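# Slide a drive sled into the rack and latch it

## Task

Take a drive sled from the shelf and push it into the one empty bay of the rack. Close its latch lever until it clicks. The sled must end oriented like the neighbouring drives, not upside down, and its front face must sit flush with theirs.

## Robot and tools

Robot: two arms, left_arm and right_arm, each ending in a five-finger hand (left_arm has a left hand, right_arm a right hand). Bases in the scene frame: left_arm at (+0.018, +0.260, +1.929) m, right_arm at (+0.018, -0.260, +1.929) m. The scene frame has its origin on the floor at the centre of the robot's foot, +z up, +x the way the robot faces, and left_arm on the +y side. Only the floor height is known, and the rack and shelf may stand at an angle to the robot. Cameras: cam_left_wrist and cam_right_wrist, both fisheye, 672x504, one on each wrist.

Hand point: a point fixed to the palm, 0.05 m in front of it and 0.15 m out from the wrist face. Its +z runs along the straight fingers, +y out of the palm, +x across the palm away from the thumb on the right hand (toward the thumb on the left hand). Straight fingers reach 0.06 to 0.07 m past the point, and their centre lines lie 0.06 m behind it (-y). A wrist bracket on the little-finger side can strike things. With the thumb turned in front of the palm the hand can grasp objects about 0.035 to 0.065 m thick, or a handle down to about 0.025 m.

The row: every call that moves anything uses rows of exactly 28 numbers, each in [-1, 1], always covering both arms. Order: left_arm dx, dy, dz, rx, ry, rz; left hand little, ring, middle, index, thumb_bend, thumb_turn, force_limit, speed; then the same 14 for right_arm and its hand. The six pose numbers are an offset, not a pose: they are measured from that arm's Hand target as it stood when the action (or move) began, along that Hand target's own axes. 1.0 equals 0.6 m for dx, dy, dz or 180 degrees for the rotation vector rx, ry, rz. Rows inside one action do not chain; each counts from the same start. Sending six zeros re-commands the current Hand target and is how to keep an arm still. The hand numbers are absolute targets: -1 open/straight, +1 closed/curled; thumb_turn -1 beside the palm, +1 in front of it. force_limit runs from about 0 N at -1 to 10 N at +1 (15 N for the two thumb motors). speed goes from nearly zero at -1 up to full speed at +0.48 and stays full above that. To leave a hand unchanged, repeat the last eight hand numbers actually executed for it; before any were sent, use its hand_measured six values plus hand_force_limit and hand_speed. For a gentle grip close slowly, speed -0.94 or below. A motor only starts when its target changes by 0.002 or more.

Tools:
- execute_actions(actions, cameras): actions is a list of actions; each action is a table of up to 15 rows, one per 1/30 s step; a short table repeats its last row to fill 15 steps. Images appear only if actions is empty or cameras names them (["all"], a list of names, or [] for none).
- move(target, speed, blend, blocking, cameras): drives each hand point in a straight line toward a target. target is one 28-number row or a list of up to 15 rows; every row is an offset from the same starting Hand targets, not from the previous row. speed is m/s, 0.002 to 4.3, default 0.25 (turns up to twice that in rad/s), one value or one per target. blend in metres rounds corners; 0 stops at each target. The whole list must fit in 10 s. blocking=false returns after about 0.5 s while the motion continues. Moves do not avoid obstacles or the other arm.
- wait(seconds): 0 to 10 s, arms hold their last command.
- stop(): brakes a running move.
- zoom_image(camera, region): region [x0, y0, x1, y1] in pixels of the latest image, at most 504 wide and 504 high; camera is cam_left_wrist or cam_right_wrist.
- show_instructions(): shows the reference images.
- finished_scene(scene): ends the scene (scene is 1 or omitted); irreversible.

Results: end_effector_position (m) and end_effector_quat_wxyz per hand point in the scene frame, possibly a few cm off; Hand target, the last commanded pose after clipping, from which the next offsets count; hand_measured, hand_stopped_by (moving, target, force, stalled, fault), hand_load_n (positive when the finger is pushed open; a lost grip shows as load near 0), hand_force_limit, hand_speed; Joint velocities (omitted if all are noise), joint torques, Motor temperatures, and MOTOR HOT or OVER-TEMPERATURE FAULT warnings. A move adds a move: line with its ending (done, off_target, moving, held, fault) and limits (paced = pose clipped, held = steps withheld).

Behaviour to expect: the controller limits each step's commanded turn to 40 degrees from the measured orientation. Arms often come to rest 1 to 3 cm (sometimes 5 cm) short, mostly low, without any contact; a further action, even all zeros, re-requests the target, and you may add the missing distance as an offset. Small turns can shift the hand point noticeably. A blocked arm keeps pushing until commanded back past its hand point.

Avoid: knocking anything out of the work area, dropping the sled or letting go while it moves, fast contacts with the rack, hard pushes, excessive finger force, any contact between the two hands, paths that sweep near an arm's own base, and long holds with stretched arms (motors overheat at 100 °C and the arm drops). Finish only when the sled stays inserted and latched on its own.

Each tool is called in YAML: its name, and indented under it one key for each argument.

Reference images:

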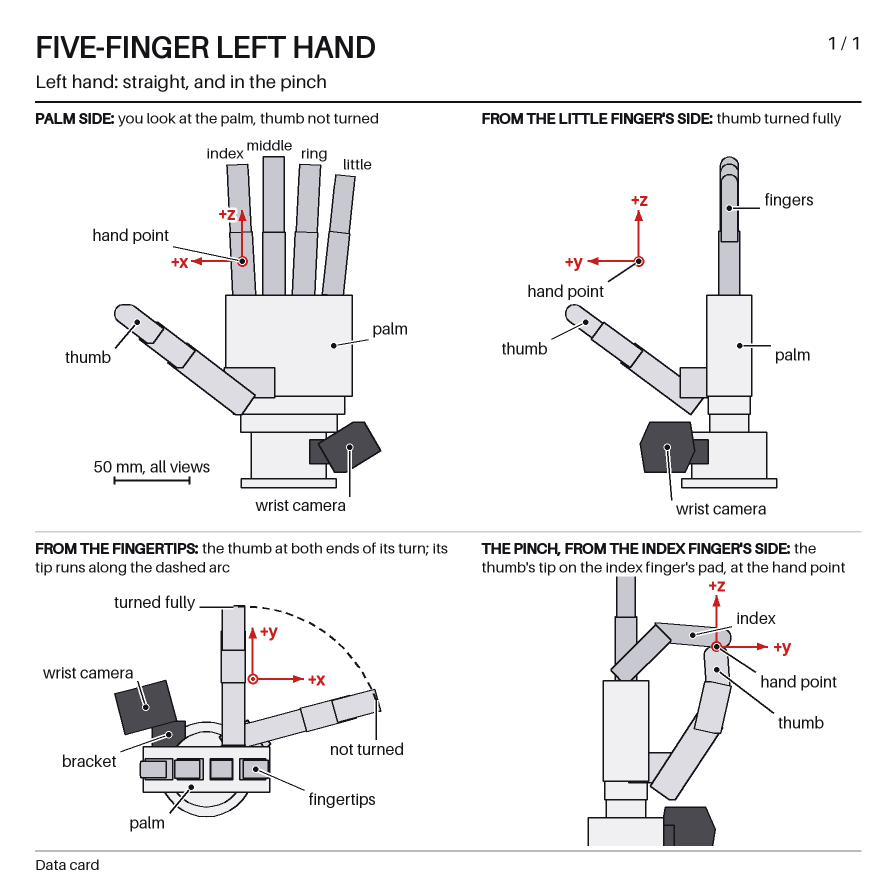

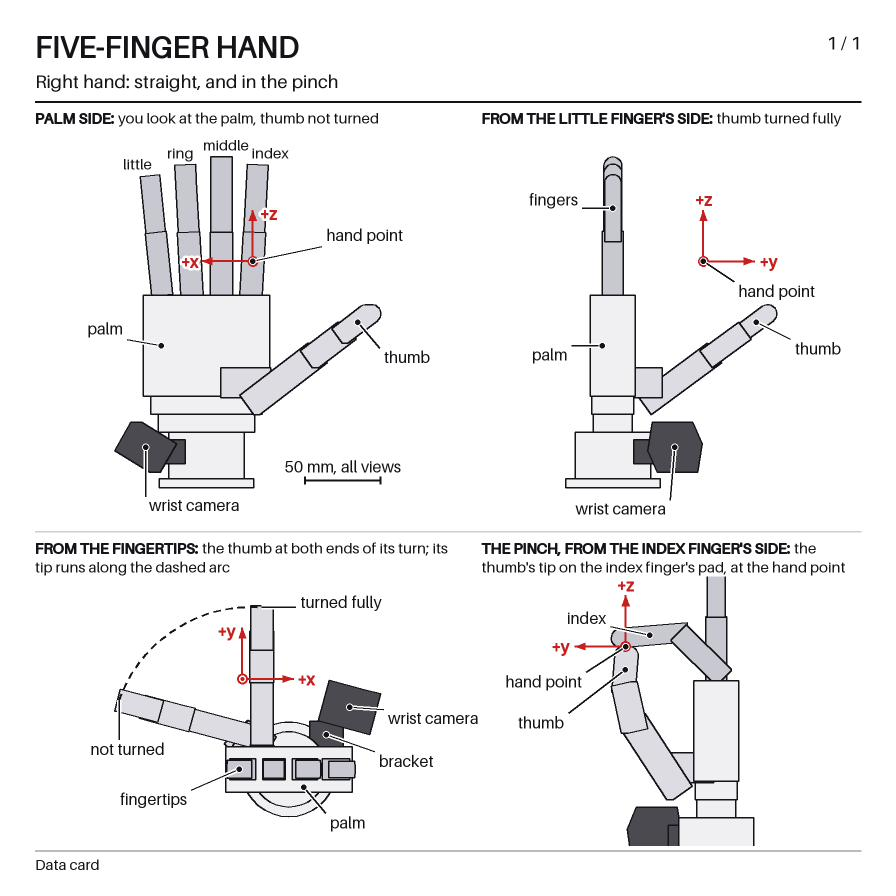

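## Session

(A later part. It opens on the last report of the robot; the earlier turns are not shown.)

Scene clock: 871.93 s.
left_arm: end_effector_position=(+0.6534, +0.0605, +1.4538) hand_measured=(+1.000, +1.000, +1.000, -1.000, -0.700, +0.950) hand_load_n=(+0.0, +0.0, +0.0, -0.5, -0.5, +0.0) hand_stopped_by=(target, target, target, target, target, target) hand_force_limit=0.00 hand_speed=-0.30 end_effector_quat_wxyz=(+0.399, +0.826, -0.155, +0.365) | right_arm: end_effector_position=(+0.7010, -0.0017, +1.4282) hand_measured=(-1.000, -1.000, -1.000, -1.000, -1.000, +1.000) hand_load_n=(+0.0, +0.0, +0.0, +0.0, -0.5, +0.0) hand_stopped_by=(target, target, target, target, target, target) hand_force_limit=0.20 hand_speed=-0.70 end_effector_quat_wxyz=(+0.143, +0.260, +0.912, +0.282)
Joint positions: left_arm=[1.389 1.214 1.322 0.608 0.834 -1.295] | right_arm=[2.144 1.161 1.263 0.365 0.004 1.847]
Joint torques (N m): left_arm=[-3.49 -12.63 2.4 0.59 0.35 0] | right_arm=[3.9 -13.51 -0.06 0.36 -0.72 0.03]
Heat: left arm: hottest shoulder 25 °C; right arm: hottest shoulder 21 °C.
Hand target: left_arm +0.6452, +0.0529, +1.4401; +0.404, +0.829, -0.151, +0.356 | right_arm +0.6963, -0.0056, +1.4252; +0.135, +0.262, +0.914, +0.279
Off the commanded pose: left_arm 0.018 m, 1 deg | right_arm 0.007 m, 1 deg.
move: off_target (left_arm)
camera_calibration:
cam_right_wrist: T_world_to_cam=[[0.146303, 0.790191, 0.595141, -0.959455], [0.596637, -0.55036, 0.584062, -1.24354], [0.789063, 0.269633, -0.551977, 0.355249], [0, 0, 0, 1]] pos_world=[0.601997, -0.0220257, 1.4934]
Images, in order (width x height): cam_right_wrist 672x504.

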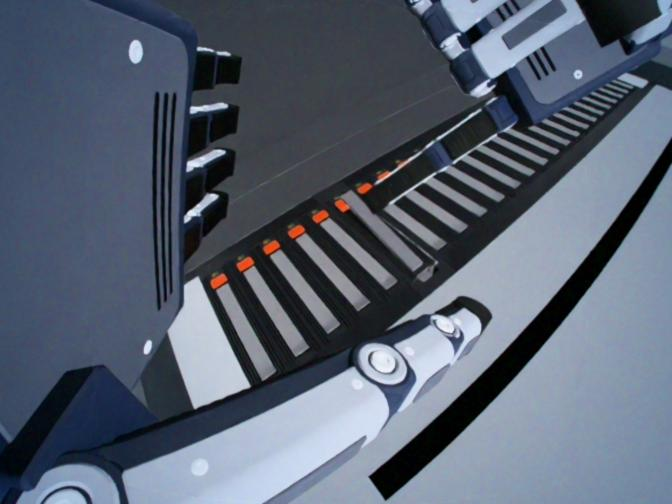

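move:
  target: [-0.0156,0.0329,-0.0101,0,0,0,1,1,1,-1,-0.7,0.95,0,-0.3,0,0,0,0,0,0,-1,-1,-1,-1,-1,1,0.2,-0.7]
  speed: 0.08
  cameras: ["cam_right_wrist"]

zoom_image:
  camera: "cam_right_wrist"
  region: [330, 140, 480, 280]

Scene clock: 874.03 s.
left_arm: end_effector_position=(+0.6349, +0.0527, +1.4533) hand_measured=(+1.000, +1.000, +1.000, -1.000, -0.700, +0.950) hand_load_n=(+0.0, +0.0, +0.0, +0.5, +0.0, +0.0) hand_stopped_by=(target, target, target, target, target, target) hand_force_limit=0.00 hand_speed=-0.30 end_effector_quat_wxyz=(+0.403, +0.830, -0.148, +0.356) | right_arm: end_effector_position=(+0.7010, -0.0017, +1.4282) hand_measured=(-1.000, -1.000, -1.000, -1.000, -1.000, +1.000) hand_load_n=(+0.0, +0.0, +0.0, +0.0, +0.0, +0.0) hand_stopped_by=(target, target, target, target, target, target) hand_force_limit=0.20 hand_speed=-0.70 end_effector_quat_wxyz=(+0.143, +0.260, +0.912, +0.282)
Joint positions: left_arm=[1.375 1.214 1.275 0.628 0.821 -1.294] | right_arm=[2.144 1.161 1.263 0.365 0.004 1.847]
Joint torques (N m): left_arm=[-3.78 -12.22 0.61 1.1 0.41 0.18] | right_arm=[3.84 -13.45 -0.08 0.38 -0.73 0.02]
Heat: left arm: hottest shoulder 25 °C; right arm: hottest shoulder 21 °C.
Hand target: left_arm +0.6252, +0.0449, +1.4471; +0.404, +0.829, -0.150, +0.356 | right_arm +0.6963, -0.0056, +1.4252; +0.135, +0.262, +0.914, +0.279
Off the commanded pose: left_arm 0.014 m, 0 deg | right_arm 0.007 m, 1 deg.
move: off_target (left_arm)
camera_calibration:
cam_right_wrist: T_world_to_cam=[[0.146303, 0.790191, 0.595141, -0.959455], [0.596637, -0.55036, 0.584062, -1.24354], [0.789063, 0.269633, -0.551977, 0.355249], [0, 0, 0, 1]] pos_world=[0.601997, -0.0220257, 1.4934]
Images, in order (width x height): cam_right_wrist 672x504.

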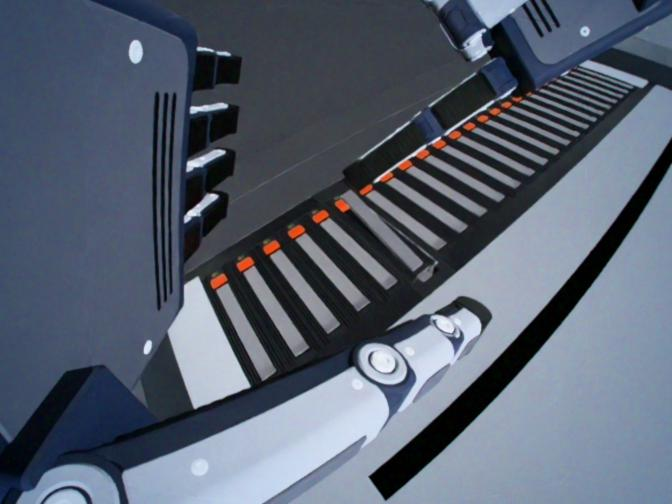

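Scaled by 3.360 from the camera's 672x504 image, which has a finer 960x720 frame.

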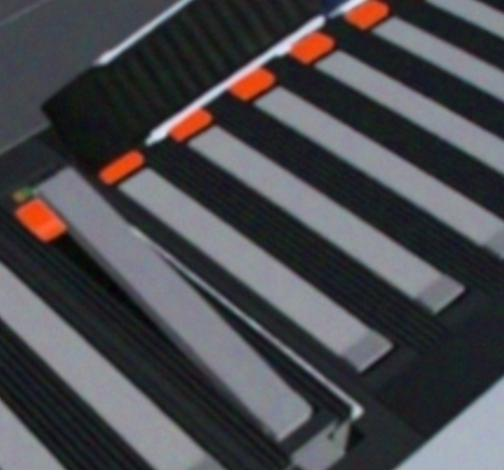

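move:
  target: [0.0447,-0.0328,0.0200,0,0,0,1,1,1,-1,-0.7,0.95,0,-0.3,0,0,0,0,0,0,-1,-1,-1,-1,-1,1,0.2,-0.7]
  speed: 0.08
  cameras: ["cam_right_wrist"]

zoom_image:
  camera: "cam_right_wrist"
  region: [330, 140, 480, 280]

Scene clock: 876.23 s.
left_arm: end_effector_position=(+0.6577, +0.0546, +1.4516) hand_measured=(+1.000, +1.000, +1.000, -1.000, -0.700, +0.950) hand_load_n=(+0.0, +0.0, +0.0, -0.5, +0.0, +0.0) hand_stopped_by=(target, target, target, target, target, target) hand_force_limit=0.00 hand_speed=-0.30 end_effector_quat_wxyz=(+0.404, +0.831, -0.147, +0.352) | right_arm: end_effector_position=(+0.7010, -0.0017, +1.4282) hand_measured=(-1.000, -1.000, -1.000, -1.000, -1.000, +1.000) hand_load_n=(+0.0, +0.0, +0.0, +0.0, +0.0, +0.0) hand_stopped_by=(target, target, target, target, target, target) hand_force_limit=0.20 hand_speed=-0.70 end_effector_quat_wxyz=(+0.143, +0.260, +0.912, +0.282)
Joint positions: left_arm=[1.373 1.214 1.339 0.553 0.819 -1.29] | right_arm=[2.144 1.161 1.263 0.365 0.004 1.847]
Joint torques (N m): left_arm=[-4.07 -13.27 2.51 0.83 0.36 0.15] | right_arm=[3.84 -13.39 -0.08 0.4 -0.73 0.03]
Heat: left arm: hottest shoulder 25 °C; right arm: hottest shoulder 21 °C.
Hand target: left_arm +0.6602, +0.0490, +1.4500; +0.404, +0.829, -0.151, +0.356 | right_arm +0.6963, -0.0056, +1.4252; +0.135, +0.262, +0.914, +0.279
Off the commanded pose: left_arm 0.006 m, 1 deg | right_arm 0.007 m, 1 deg.
move: done
camera_calibration:
cam_right_wrist: T_world_to_cam=[[0.146303, 0.790191, 0.595141, -0.959455], [0.596637, -0.55036, 0.584062, -1.24354], [0.789063, 0.269633, -0.551977, 0.355249], [0, 0, 0, 1]] pos_world=[0.601997, -0.0220257, 1.4934]
Images, in order (width x height): cam_right_wrist 672x504.

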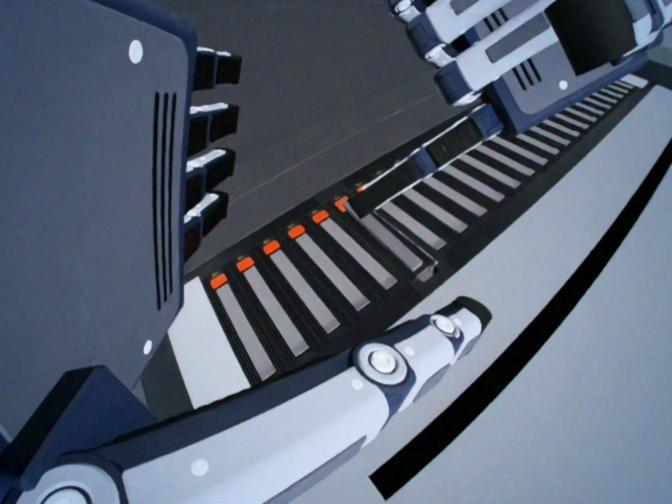

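Scaled by 3.360 from the camera's 672x504 image, which has a finer 960x720 frame.

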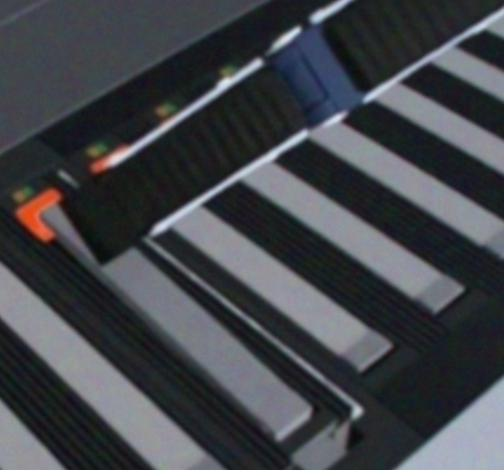

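move:
  target: [0.0188,-0.0117,0.0082,0,0,0,1,1,1,-1,-0.7,0.95,0,-0.3,0,0,0,0,0,0,-1,-1,-1,-1,-1,1,0.2,-0.7]
  speed: 0.06
  cameras: ["cam_right_wrist"]

zoom_image:
  camera: "cam_right_wrist"
  region: [330, 140, 480, 280]

Scene clock: 877.83 s.
left_arm: end_effector_position=(+0.6630, +0.0542, +1.4501) hand_measured=(+1.000, +1.000, +1.000, -1.000, -0.700, +0.950) hand_load_n=(+0.0, +0.0, +0.0, -2.0, +0.0, +0.0) hand_stopped_by=(target, target, target, target, target, target) hand_force_limit=0.00 hand_speed=-0.30 end_effector_quat_wxyz=(+0.407, +0.834, -0.146, +0.344) | right_arm: end_effector_position=(+0.7010, -0.0017, +1.4282) hand_measured=(-1.000, -1.000, -1.000, -1.000, -1.000, +1.000) hand_load_n=(+0.0, +0.0, +0.0, +0.0, -0.5, +0.0) hand_stopped_by=(target, target, target, target, target, target) hand_force_limit=0.20 hand_speed=-0.70 end_effector_quat_wxyz=(+0.143, +0.260, +0.912, +0.282)
Joint positions: left_arm=[1.371 1.214 1.361 0.51 0.819 -1.285] | right_arm=[2.144 1.161 1.263 0.365 0.004 1.847]
Joint torques (N m): left_arm=[-4.42 -14.33 3.25 0.69 0.27 0.09] | right_arm=[3.78 -13.57 -0.12 0.35 -0.73 0.02]
Heat: left arm: hottest shoulder 25 °C; right arm: hottest shoulder 21 °C.
Hand target: left_arm +0.6741, +0.0500, +1.4520; +0.404, +0.829, -0.151, +0.356 | right_arm +0.6963, -0.0056, +1.4252; +0.135, +0.262, +0.914, +0.279
Off the commanded pose: left_arm 0.012 m, 2 deg | right_arm 0.007 m, 1 deg.
move: off_target (left_arm)
camera_calibration:
cam_right_wrist: T_world_to_cam=[[0.146303, 0.790191, 0.595141, -0.959455], [0.596637, -0.55036, 0.584062, -1.24354], [0.789063, 0.269633, -0.551977, 0.355249], [0, 0, 0, 1]] pos_world=[0.601997, -0.0220257, 1.4934]
Images, in order (width x height): cam_right_wrist 672x504.

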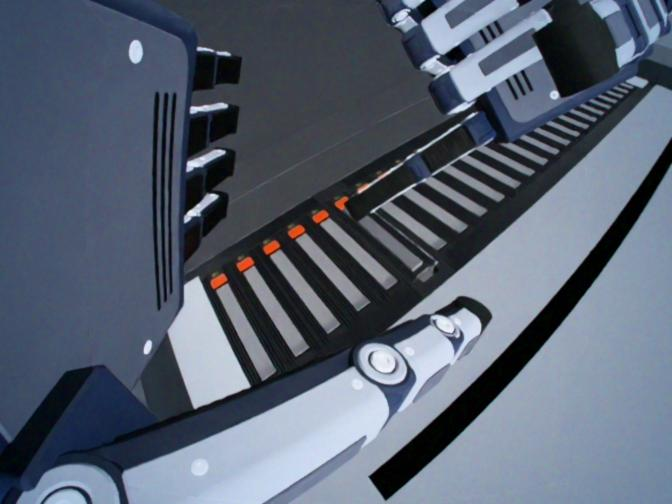

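Scaled by 3.360 from the camera's 672x504 image, which has a finer 960x720 frame.

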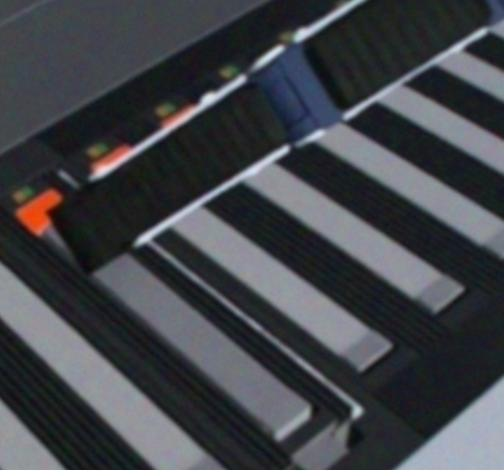

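move:
  target: [0.0213,-0.0119,0.0042,0,0,0,1,1,1,-1,-0.7,0.95,0,-0.3,0,0,0,0,0,0,-1,-1,-1,-1,-1,1,0.2,-0.7]
  speed: 0.06
  cameras: ["cam_right_wrist"]

zoom_image:
  camera: "cam_right_wrist"
  region: [330, 140, 480, 280]

Scene clock: 879.60 s.
left_arm: end_effector_position=(+0.6658, +0.0541, +1.4482) hand_measured=(+1.000, +1.000, +1.000, -1.000, -0.700, +0.950) hand_load_n=(+0.0, +0.0, +0.0, -3.0, -0.5, +0.0) hand_stopped_by=(target, target, target, target, target, target) hand_force_limit=0.00 hand_speed=-0.30 end_effector_quat_wxyz=(+0.411, +0.836, -0.144, +0.334) | right_arm: end_effector_position=(+0.7010, -0.0017, +1.4282) hand_measured=(-1.000, -1.000, -1.000, -1.000, -1.000, +1.000) hand_load_n=(+0.0, +0.0, +0.0, +0.0, +0.0, +0.0) hand_stopped_by=(target, target, target, target, target, target) hand_force_limit=0.20 hand_speed=-0.70 end_effector_quat_wxyz=(+0.143, +0.260, +0.912, +0.282)
Joint positions: left_arm=[1.371 1.214 1.377 0.469 0.819 -1.282] | right_arm=[2.144 1.161 1.263 0.365 0.004 1.847]
Joint torques (N m): left_arm=[-4.25 -15.21 4.29 1.03 0.33 0.09] | right_arm=[3.78 -13.51 -0.09 0.36 -0.73 0.02]
Heat: left arm: hottest shoulder 25 °C; right arm: hottest shoulder 21 °C.
Hand target: left_arm +0.6881, +0.0531, +1.4560; +0.404, +0.829, -0.151, +0.356 | right_arm +0.6963, -0.0056, +1.4252; +0.135, +0.262, +0.914, +0.279
Off the commanded pose: left_arm 0.024 m, 3 deg | right_arm 0.007 m, 1 deg.
move: off_target (left_arm)
camera_calibration:
cam_right_wrist: T_world_to_cam=[[0.146303, 0.790191, 0.595141, -0.959455], [0.596637, -0.55036, 0.584062, -1.24354], [0.789063, 0.269633, -0.551977, 0.355249], [0, 0, 0, 1]] pos_world=[0.601997, -0.0220257, 1.4934]
Images, in order (width x height): cam_right_wrist 672x504.

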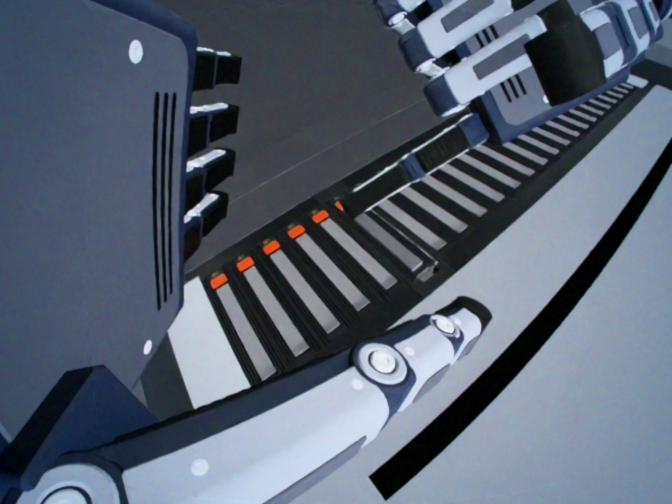

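Scaled by 3.360 from the camera's 672x504 image, which has a finer 960x720 frame.

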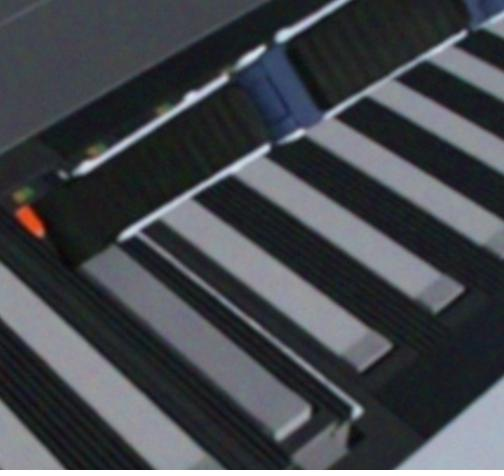

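move:
  target:
    - [-0.0276,0.0328,-0.0385,0,0,0,1,1,1,-1,-0.7,0.95,0,-0.3,0,0,0,0,0,0,-1,-1,-1,-1,-1,1,0.2,-0.7]
    - [0.0133,0.0014,-0.0112,0,0,0,1,1,1,-1,-0.7,0.95,0,-0.3,0,0,0,0,0,0,-1,-1,-1,-1,-1,1,0.2,-0.7]
  speed: 0.08
  cameras: ["cam_right_wrist"]

zoom_image:
  camera: "cam_right_wrist"
  region: [330, 140, 480, 280]

Scene clock: 883.73 s.
left_arm: end_effector_position=(+0.6652, +0.0548, +1.4542) hand_measured=(+1.000, +1.000, +1.000, -1.000, -0.700, +0.950) hand_load_n=(+0.0, +0.5, +0.0, -3.0, +0.0, +0.0) hand_stopped_by=(target, target, target, target, target, target) hand_force_limit=0.00 hand_speed=-0.30 end_effector_quat_wxyz=(+0.413, +0.835, -0.144, +0.334) | right_arm: end_effector_position=(+0.7010, -0.0017, +1.4282) hand_measured=(-1.000, -1.000, -1.000, -1.000, -1.000, +1.000) hand_load_n=(+0.0, +0.0, +0.0, +0.0, +0.0, +0.0) hand_stopped_by=(target, target, target, target, target, target) hand_force_limit=0.20 hand_speed=-0.70 end_effector_quat_wxyz=(+0.143, +0.260, +0.912, +0.282)
Joint positions: left_arm=[1.371 1.201 1.364 0.467 0.825 -1.282] | right_arm=[2.144 1.161 1.263 0.365 0.004 1.847]
Joint torques (N m): left_arm=[-3.78 -16.03 3.9 1.06 0.35 0.02] | right_arm=[3.96 -13.51 -0.12 0.36 -0.74 0.03]
Heat: left arm: hottest shoulder 25 °C; right arm: hottest shoulder 21 °C.
Hand target: left_arm +0.6900, +0.0580, +1.4648; +0.404, +0.829, -0.151, +0.355 | right_arm +0.6963, -0.0056, +1.4252; +0.135, +0.262, +0.914, +0.279
Off the commanded pose: left_arm 0.027 m, 3 deg | right_arm 0.007 m, 1 deg.
move: off_target (left_arm)
camera_calibration:
cam_right_wrist: T_world_to_cam=[[0.146303, 0.790191, 0.595141, -0.959455], [0.596637, -0.55036, 0.584062, -1.24354], [0.789063, 0.269633, -0.551977, 0.355249], [0, 0, 0, 1]] pos_world=[0.601997, -0.0220257, 1.4934]
Images, in order (width x height): cam_right_wrist 672x504.

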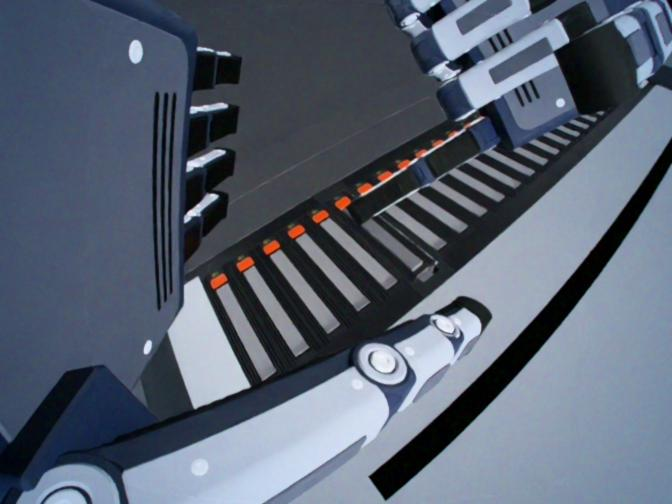

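Scaled by 3.360 from the camera's 672x504 image, which has a finer 960x720 frame.

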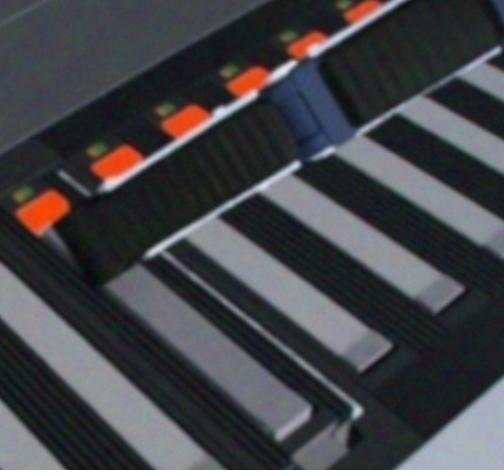

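move:
  target: [0.0200,-0.0118,0.0062,0,0,0,1,1,1,-1,-0.7,0.95,0,-0.3,0,0,0,0,0,0,-1,-1,-1,-1,-1,1,0.2,-0.7]
  speed: 0.06
  cameras: ["cam_right_wrist"]

zoom_image:
  camera: "cam_right_wrist"
  region: [330, 140, 480, 280]

Scene clock: 885.50 s.
left_arm: end_effector_position=(+0.6681, +0.0547, +1.4527) hand_measured=(+1.000, +1.000, +1.000, -1.000, -0.700, +0.950) hand_load_n=(+0.0, +0.0, +0.0, -4.0, +0.0, +0.0) hand_stopped_by=(target, target, target, target, target, target) hand_force_limit=0.00 hand_speed=-0.30 end_effector_quat_wxyz=(+0.418, +0.838, -0.141, +0.323) | right_arm: end_effector_position=(+0.7010, -0.0017, +1.4282) hand_measured=(-1.000, -1.000, -1.000, -1.000, -1.000, +1.000) hand_load_n=(+0.0, +0.0, +0.0, +0.0, -0.5, +0.0) hand_stopped_by=(target, target, target, target, target, target) hand_force_limit=0.20 hand_speed=-0.70 end_effector_quat_wxyz=(+0.143, +0.260, +0.912, +0.282)
Joint positions: left_arm=[1.371 1.201 1.381 0.425 0.827 -1.282] | right_arm=[2.144 1.161 1.263 0.365 0.004 1.847]
Joint torques (N m): left_arm=[-3.37 -16.79 4.97 1.25 0.24 0.02] | right_arm=[3.96 -13.51 -0.02 0.35 -0.74 0.02]
Heat: left arm: hottest shoulder 25 °C; right arm: hottest shoulder 21 °C.
Hand target: left_arm +0.7040, +0.0600, +1.4678; +0.404, +0.829, -0.151, +0.356 | right_arm +0.6963, -0.0056, +1.4252; +0.135, +0.262, +0.914, +0.279
Off the commanded pose: left_arm 0.039 m, 4 deg | right_arm 0.007 m, 1 deg.
move: off_target (left_arm)
camera_calibration:
cam_right_wrist: T_world_to_cam=[[0.146303, 0.790191, 0.595141, -0.959455], [0.596637, -0.55036, 0.584062, -1.24354], [0.789063, 0.269633, -0.551977, 0.355249], [0, 0, 0, 1]] pos_world=[0.601997, -0.0220257, 1.4934]
Images, in order (width x height): cam_right_wrist 672x504.

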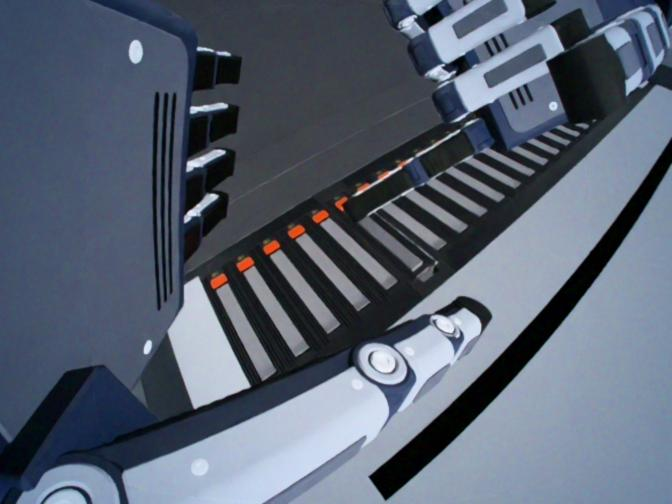

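Scaled by 3.360 from the camera's 672x504 image, which has a finer 960x720 frame.

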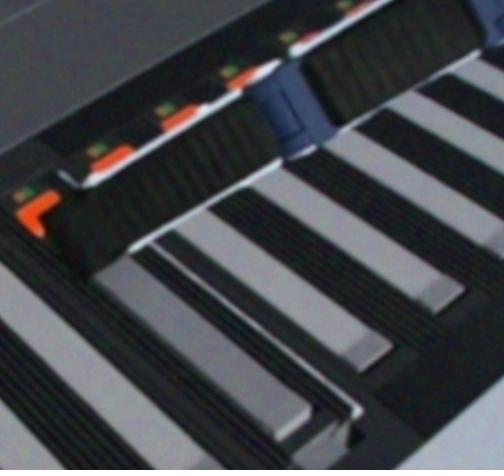

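move:
  target: [0.0297,-0.0112,-0.0003,0,0,0,1,1,1,-1,-0.7,0.95,0,-0.3,0,0,0,0,0,0,-1,-1,-1,-1,-1,1,0.2,-0.7]
  speed: 0.06
  cameras: ["cam_right_wrist"]

zoom_image:
  camera: "cam_right_wrist"
  region: [330, 140, 480, 280]

Scene clock: 890.40 s.
left_arm: end_effector_position=(+0.6705, +0.0545, +1.4514) hand_measured=(+1.000, +1.000, +1.000, -1.000, -0.700, +0.950) hand_load_n=(+0.0, +0.0, +0.0, -4.5, +0.0, +0.0) hand_stopped_by=(target, target, target, target, target, target) hand_force_limit=0.00 hand_speed=-0.30 end_effector_quat_wxyz=(+0.423, +0.840, -0.137, +0.311) | right_arm: end_effector_position=(+0.7010, -0.0017, +1.4282) hand_measured=(-1.000, -1.000, -1.000, -1.000, -1.000, +1.000) hand_load_n=(+0.0, +0.0, +0.0, +0.0, +0.0, +0.0) hand_stopped_by=(target, target, target, target, target, target) hand_force_limit=0.20 hand_speed=-0.70 end_effector_quat_wxyz=(+0.143, +0.260, +0.912, +0.282)
Joint positions: left_arm=[1.371 1.201 1.398 0.381 0.829 -1.282] | right_arm=[2.144 1.161 1.263 0.365 0.004 1.847]
Joint torques (N m): left_arm=[-4.01 -18.78 5.63 1.31 0.27 -0.04] | right_arm=[3.72 -13.57 -0.06 0.32 -0.74 0.03]
Heat: left arm: hottest shoulder 25 °C; right arm: hottest shoulder 21 °C.
Hand target: left_arm +0.7201, +0.0651, +1.4768; +0.404, +0.829, -0.151, +0.356 | right_arm +0.6963, -0.0056, +1.4252; +0.135, +0.262, +0.914, +0.279
Off the commanded pose: left_arm 0.057 m, 6 deg | right_arm 0.007 m, 1 deg.
move: off_target (left_arm)
camera_calibration:
cam_right_wrist: T_world_to_cam=[[0.146303, 0.790191, 0.595141, -0.959455], [0.596637, -0.55036, 0.584062, -1.24354], [0.789063, 0.269633, -0.551977, 0.355249], [0, 0, 0, 1]] pos_world=[0.601997, -0.0220257, 1.4934]
Images, in order (width x height): cam_right_wrist 672x504.

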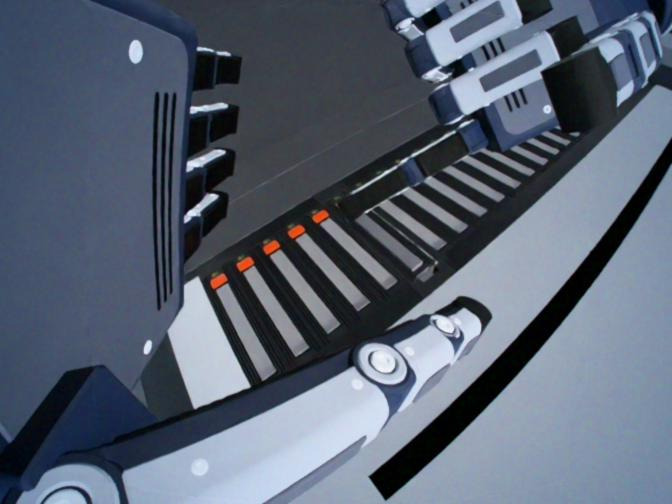

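Scaled by 3.360 from the camera's 672x504 image, which has a finer 960x720 frame.

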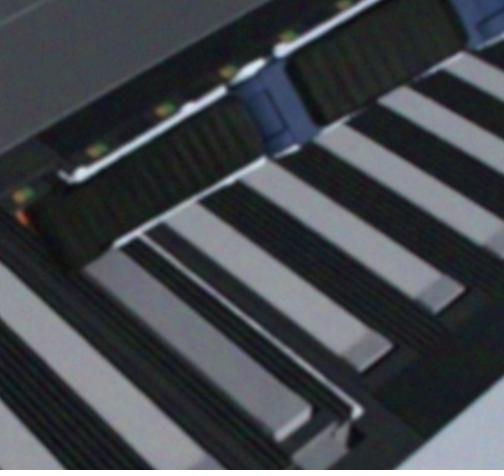

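move:
  target:
    - [-0.0639,0.0209,-0.0049,0.0127,0.0318,0.0366,1,1,1,-1,-0.7,0.95,0,-0.3,0,0,0,0,0,0,-1,-1,-1,-1,-1,1,0.2,-0.7]
    - [-0.0357,0.0046,0.0053,0.0127,0.0318,0.0366,1,1,1,-1,-0.7,0.95,0,-0.3,0,0,0,0,0,0,-1,-1,-1,-1,-1,1,0.2,-0.7]
  speed: 0.08
  cameras: ["cam_right_wrist"]

zoom_image:
  camera: "cam_right_wrist"
  region: [330, 140, 480, 280]

Scene clock: 898.03 s.
left_arm: end_effector_position=(+0.6627, +0.0534, +1.4481) hand_measured=(+1.000, +1.000, +1.000, -1.000, -0.700, +0.950) hand_load_n=(+0.0, +0.0, +0.0, -5.5, +0.0, +0.0) hand_stopped_by=(target, target, target, target, target, target) hand_force_limit=0.00 hand_speed=-0.30 end_effector_quat_wxyz=(+0.393, +0.820, -0.160, +0.385) | right_arm: end_effector_position=(+0.7010, -0.0017, +1.4282) hand_measured=(-1.000, -1.000, -1.000, -1.000, -1.000, +1.000) hand_load_n=(+0.0, +0.0, +0.0, +0.0, +0.0, +0.0) hand_stopped_by=(target, target, target, target, target, target) hand_force_limit=0.20 hand_speed=-0.70 end_effector_quat_wxyz=(+0.143, +0.260, +0.912, +0.282)
Joint positions: left_arm=[1.371 1.245 1.359 0.634 0.823 -1.282] | right_arm=[2.144 1.161 1.263 0.365 0.004 1.847]
Joint torques (N m): left_arm=[-3.66 -16.26 5.7 1.33 0.06 -0.03] | right_arm=[3.78 -13.63 -0.09 0.35 -0.73 0.02]
Heat: left arm: hottest shoulder 26 °C; right arm: hottest shoulder 21 °C.
Hand target: left_arm +0.7052, +0.0601, +1.4619; +0.374, +0.808, -0.171, +0.422 | right_arm +0.6963, -0.0056, +1.4252; +0.135, +0.262, +0.914, +0.279
Off the commanded pose: left_arm 0.045 m, 5 deg | right_arm 0.007 m, 1 deg.
move: off_target (left_arm)
camera_calibration:
cam_right_wrist: T_world_to_cam=[[0.146303, 0.790191, 0.595141, -0.959455], [0.596637, -0.55036, 0.584062, -1.24354], [0.789063, 0.269633, -0.551977, 0.355249], [0, 0, 0, 1]] pos_world=[0.601997, -0.0220257, 1.4934]
Images, in order (width x height): cam_right_wrist 672x504.

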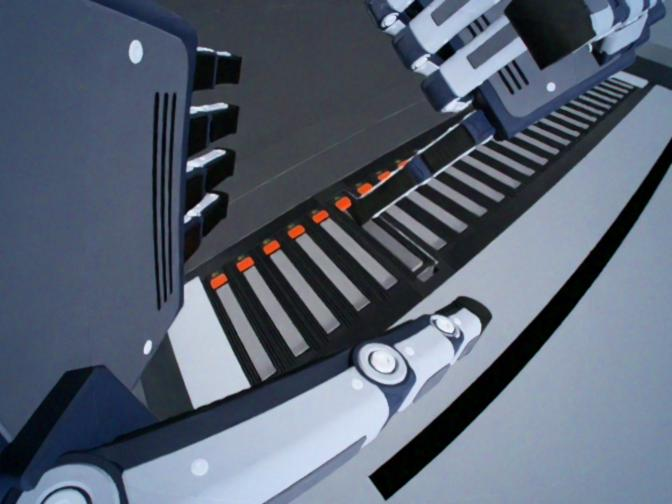

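Scaled by 3.360 from the camera's 672x504 image, which has a finer 960x720 frame.

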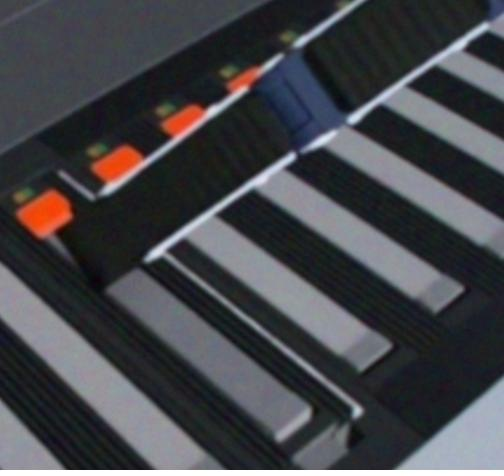

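move:
  target: [0.0212,-0.0160,0.0086,0.003,0.008,0.009,1,1,1,-1,-0.7,0.95,0,-0.3,0,0,0,0,0,0,-1,-1,-1,-1,-1,1,0.2,-0.7]
  speed: 0.06
  cameras: ["cam_right_wrist"]

zoom_image:
  camera: "cam_right_wrist"
  region: [330, 140, 480, 280]

Scene clock: 900.87 s.
left_arm: end_effector_position=(+0.6641, +0.0535, +1.4485) hand_measured=(+1.000, +1.000, +1.000, -1.000, -0.700, +0.950) hand_load_n=(+0.0, +0.0, +0.0, -7.0, +0.0, +0.0) hand_stopped_by=(target, target, target, target, target, target) hand_force_limit=0.00 hand_speed=-0.30 end_effector_quat_wxyz=(+0.393, +0.819, -0.162, +0.386) | right_arm: end_effector_position=(+0.7010, -0.0017, +1.4282) hand_measured=(-1.000, -1.000, -1.000, -1.000, -1.000, +1.000) hand_load_n=(-0.5, +0.0, +0.0, +0.0, +0.0, +0.0) hand_stopped_by=(target, target, target, target, target, target) hand_force_limit=0.20 hand_speed=-0.70 end_effector_quat_wxyz=(+0.143, +0.260, +0.912, +0.282)
Joint positions: left_arm=[1.371 1.245 1.363 0.634 0.824 -1.279] | right_arm=[2.144 1.161 1.263 0.365 0.004 1.847]
Joint torques (N m): left_arm=[-3.6 -16.26 7.31 1.89 -0.01 -0.03] | right_arm=[3.9 -13.68 -0.08 0.35 -0.73 0.02]
Heat: left arm: hottest shoulder 26 °C; right arm: hottest shoulder 21 °C.
Hand target: left_arm +0.7211, +0.0631, +1.4659; +0.366, +0.802, -0.175, +0.438 | right_arm +0.6963, -0.0056, +1.4252; +0.135, +0.262, +0.914, +0.279
Off the commanded pose: left_arm 0.060 m, 7 deg | right_arm 0.007 m, 1 deg.
move: off_target (left_arm)
camera_calibration:
cam_right_wrist: T_world_to_cam=[[0.146303, 0.790191, 0.595141, -0.959455], [0.596637, -0.55036, 0.584062, -1.24354], [0.789063, 0.269633, -0.551977, 0.355249], [0, 0, 0, 1]] pos_world=[0.601997, -0.0220257, 1.4934]
Images, in order (width x height): cam_right_wrist 672x504.

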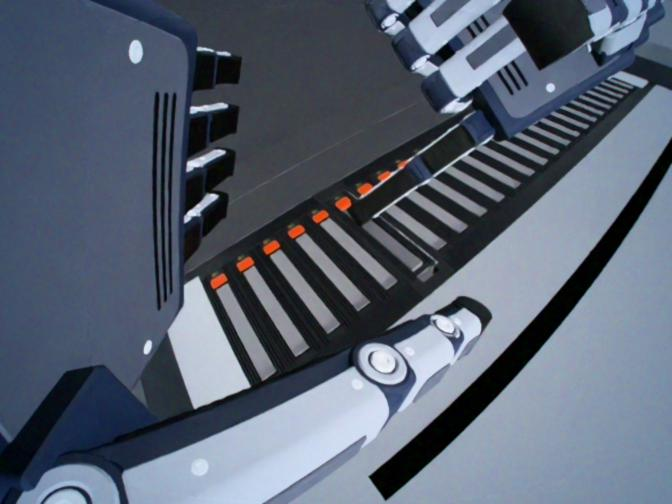

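Scaled by 3.360 from the camera's 672x504 image, which has a finer 960x720 frame.

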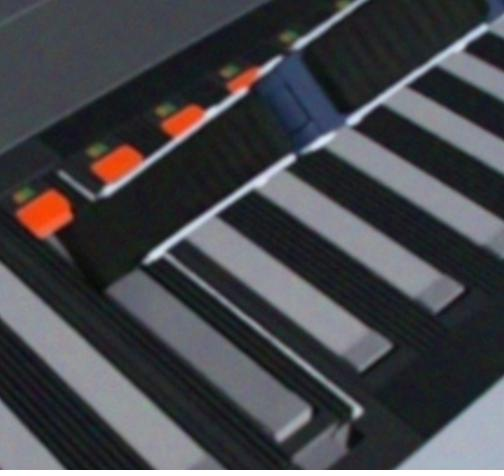

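move:
  target: [-0.0907,0.0822,-0.0613,0,0,0,1,1,1,-1,-0.7,0.95,0,-0.3,0,0,0,0,0,0,-1,-1,-1,-1,-1,1,0.2,-0.7]
  speed: 0.1
  cameras: ["cam_right_wrist"]

zoom_image:
  camera: "cam_right_wrist"
  region: [330, 140, 480, 280]

Scene clock: 904.60 s.
left_arm: end_effector_position=(+0.6491, +0.0552, +1.4640) hand_measured=(+1.000, +1.000, +1.000, -1.000, -0.700, +0.950) hand_load_n=(+0.0, +0.0, +0.0, +0.0, +0.0, -0.5) hand_stopped_by=(target, target, target, target, target, target) hand_force_limit=0.00 hand_speed=-0.30 end_effector_quat_wxyz=(-0.365, -0.797, +0.180, -0.445) | right_arm: end_effector_position=(+0.7010, -0.0017, +1.4282) hand_measured=(-1.000, -1.000, -1.000, -1.000, -1.000, +1.000) hand_load_n=(+0.0, +0.0, +0.0, +0.0, +0.0, +0.0) hand_stopped_by=(target, target, target, target, target, target) hand_force_limit=0.20 hand_speed=-0.70 end_effector_quat_wxyz=(+0.143, +0.260, +0.912, +0.282)
Joint positions: left_arm=[1.371 1.245 1.282 0.856 0.818 -1.279] | right_arm=[2.144 1.161 1.263 0.365 0.004 1.847]
Joint torques (N m): left_arm=[-3.25 -12.28 0.58 1.61 0.34 -0.13] | right_arm=[4.01 -13.63 -0.05 0.34 -0.74 0.03]
Heat: left arm: hottest shoulder 26 °C; right arm: hottest shoulder 21 °C.
Hand target: left_arm +0.6401, +0.0550, +1.4548; +0.366, +0.802, -0.175, +0.438 | right_arm +0.6963, -0.0056, +1.4252; +0.135, +0.262, +0.914, +0.279
Off the commanded pose: left_arm 0.013 m, 1 deg | right_arm 0.007 m, 1 deg.
move: off_target (left_arm)
camera_calibration:
cam_right_wrist: T_world_to_cam=[[0.146303, 0.790191, 0.595141, -0.959455], [0.596637, -0.55036, 0.584062, -1.24354], [0.789063, 0.269633, -0.551977, 0.355249], [0, 0, 0, 1]] pos_world=[0.601997, -0.0220257, 1.4934]
Images, in order (width x height): cam_right_wrist 672x504.

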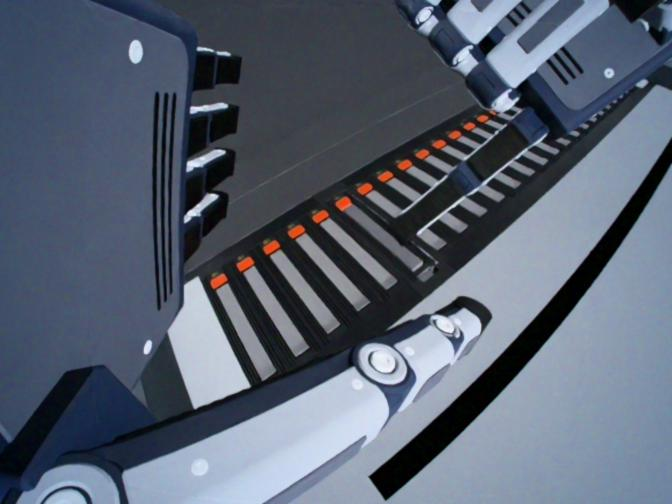

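Scaled by 3.360 from the camera's 672x504 image, which has a finer 960x720 frame.

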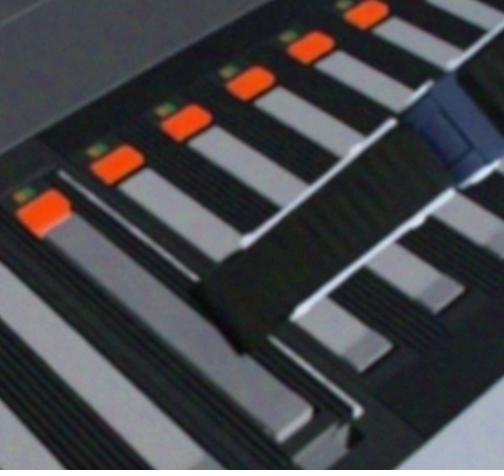

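move:
  target: [-0.0562,0.0204,-0.1564,0,0,0,1,1,1,-1,-0.7,0.95,0,-0.3,0,0,0,0,0,0,-1,-1,-1,-1,-1,1,0.2,-0.7]
  speed: 0.12
  cameras: ["cam_right_wrist", "cam_left_wrist"]

zoom_image:
  camera: "cam_right_wrist"
  region: [330, 170, 450, 290]

zoom_image:
  camera: "cam_right_wrist"
  region: [200, 150, 480, 370]

Scene clock: 907.37 s.
left_arm: end_effector_position=(+0.5759, +0.1127, +1.4771) hand_measured=(+1.000, +1.000, +1.000, -1.000, -0.700, +0.950) hand_load_n=(+0.0, +0.0, +0.5, +0.0, +0.0, +0.0) hand_stopped_by=(target, target, target, target, target, target) hand_force_limit=0.00 hand_speed=-0.30 end_effector_quat_wxyz=(-0.361, -0.794, +0.184, -0.453) | right_arm: end_effector_position=(+0.7010, -0.0017, +1.4282) hand_measured=(-1.000, -1.000, -1.000, -1.000, -1.000, +1.000) hand_load_n=(+0.0, +0.0, +0.0, +0.0, +0.0, +0.0) hand_stopped_by=(target, target, target, target, target, target) hand_force_limit=0.20 hand_speed=-0.70 end_effector_quat_wxyz=(+0.143, +0.260, +0.912, +0.282)
Joint positions: left_arm=[1.536 1.255 1.091 1.234 0.908 -1.485] | right_arm=[2.144 1.161 1.263 0.365 0.004 1.847]
Joint torques (N m): left_arm=[-0.21 -10.46 -0.92 1.8 0.48 -0.24] | right_arm=[3.9 -13.68 -0.09 0.34 -0.73 0.03]
Heat: left arm: hottest shoulder 26 °C; right arm: hottest shoulder 21 °C.
Hand target: left_arm +0.5600, +0.1150, +1.4646; +0.366, +0.802, -0.175, +0.438 | right_arm +0.6963, -0.0056, +1.4252; +0.135, +0.262, +0.914, +0.279
Off the commanded pose: left_arm 0.020 m, 2 deg | right_arm 0.007 m, 1 deg.
move: off_target (left_arm)
camera_calibration:
cam_left_wrist: T_world_to_cam=[[0.734272, 0.663637, -0.142935, -0.28499], [0.00292981, 0.207454, 0.97824, -1.46413], [0.678849, -0.718714, 0.150383, -0.416213], [0, 0, 0, 1]] pos_world=[0.496096, 0.193731, 1.45413]
cam_right_wrist: T_world_to_cam=[[0.146303, 0.790191, 0.595141, -0.959455], [0.596637, -0.55036, 0.584062, -1.24354], [0.789063, 0.269633, -0.551977, 0.355249], [0, 0, 0, 1]] pos_world=[0.601997, -0.0220257, 1.4934]

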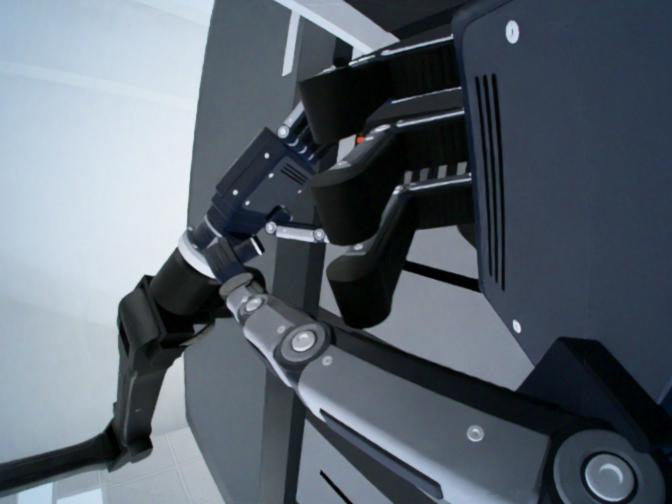

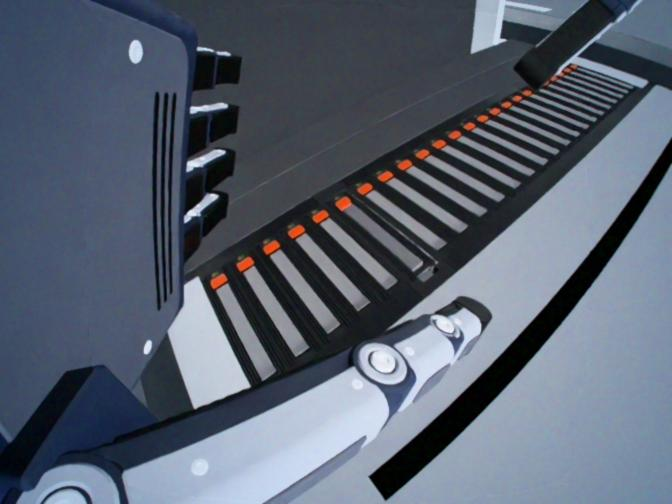

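Scaled by 4.200 from the camera's 672x504 image, which has a finer 960x720 frame.

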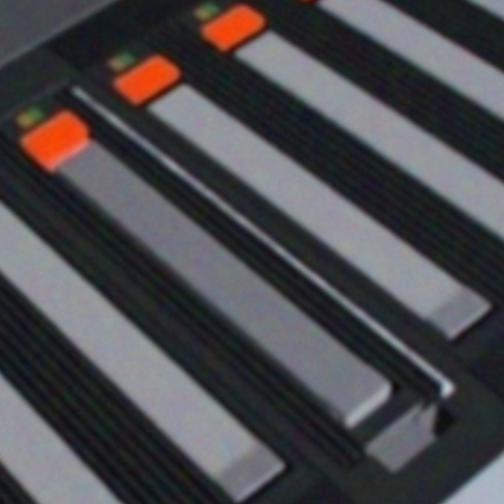

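Scaled by 1.800 from the camera's 672x504 image, which has a finer 960x720 frame.

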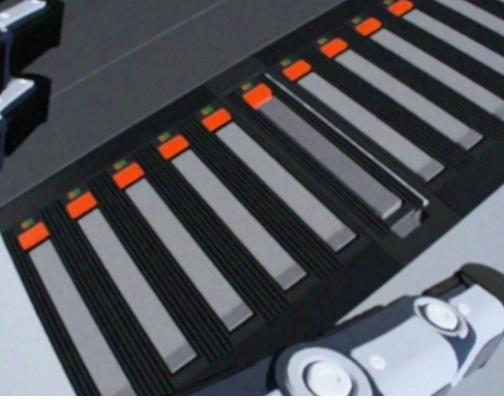

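move:
  target:
    - [-0.0060,-0.0522,-0.2229,0,0,0,1,1,1,-1,-0.7,0.95,0,-0.3,0,0,0,0,0,0,-1,-1,-1,-1,-1,1,0.2,-0.7]
    - [-0.0060,-0.0522,-0.2229,0,0,0,1,1,1,-1,-0.7,0.95,0,-0.3,0.0462,0.0589,0.0366,0,0,0,-1,-1,-1,-1,-1,1,0.2,-0.7]
  speed: 0.15
  cameras: ["cam_right_wrist"]

zoom_image:
  camera: "cam_right_wrist"
  region: [260, 200, 380, 330]

Scene clock: 919.87 s.
left_arm: end_effector_position=(+0.4997, +0.2329, +1.4866) hand_measured=(+1.000, +1.000, +1.000, -1.000, -0.700, +0.950) hand_load_n=(+0.0, +0.0, +0.0, +0.0, +0.0, +0.0) hand_stopped_by=(target, target, target, target, target, target) hand_force_limit=0.00 hand_speed=-0.30 end_effector_quat_wxyz=(-0.341, -0.838, +0.201, -0.376) | right_arm: end_effector_position=(+0.6945, +0.0423, +1.4257) hand_measured=(-1.000, -1.000, -1.000, -1.000, -1.000, +1.000) hand_load_n=(+0.0, -0.5, +0.0, +0.0, +0.0, +0.0) hand_stopped_by=(target, target, target, target, target, target) hand_force_limit=0.20 hand_speed=-0.70 end_effector_quat_wxyz=(+0.128, +0.265, +0.914, +0.280)
Joint positions: left_arm=[1.89 1.275 0.949 1.547 1.051 -1.817] | right_arm=[2.234 1.222 1.296 0.366 0.092 1.824]
Joint torques (N m): left_arm=[1.61 -11.93 -2.51 1.7 0.28 -0.22] | right_arm=[6.42 -10.93 0.58 1.43 -0.59 -0.16]
Heat: left arm: hottest shoulder 26 °C; right arm: hottest shoulder 21 °C.
Hand target: left_arm +0.5001, +0.2348, +1.4947; +0.366, +0.802, -0.175, +0.438 | right_arm +0.6961, +0.0446, +1.4252; +0.135, +0.262, +0.914, +0.279
Off the commanded pose: left_arm 0.008 m, 9 deg | right_arm 0.003 m, 1 deg.
joint sent to its limit (left arm) — joint 4 (wrist pitch), upper limit. The joint targets are off in orientation, not in position.
move: off_target (left_arm)
camera_calibration:
cam_right_wrist: T_world_to_cam=[[0.164802, 0.787929, 0.593303, -1.00187], [0.615545, -0.552172, 0.562325, -1.19604], [0.770678, 0.272532, -0.576005, 0.394156], [0, 0, 0, 1]] pos_world=[0.597561, 0.0215635, 1.49402]
Images, in order (width x height): cam_right_wrist 672x504.

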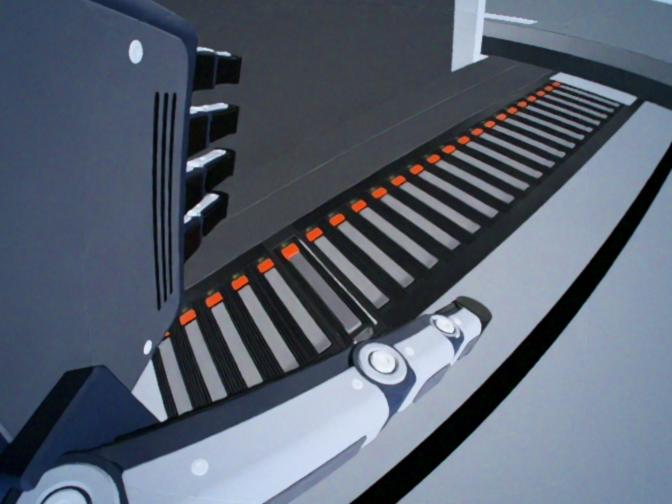

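Scaled by 3.877 from the camera's 672x504 image, which has a finer 960x720 frame.

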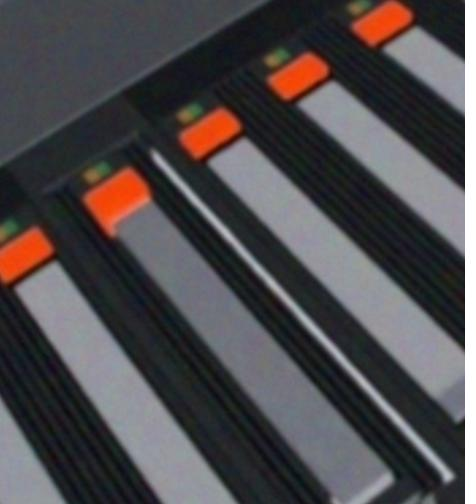

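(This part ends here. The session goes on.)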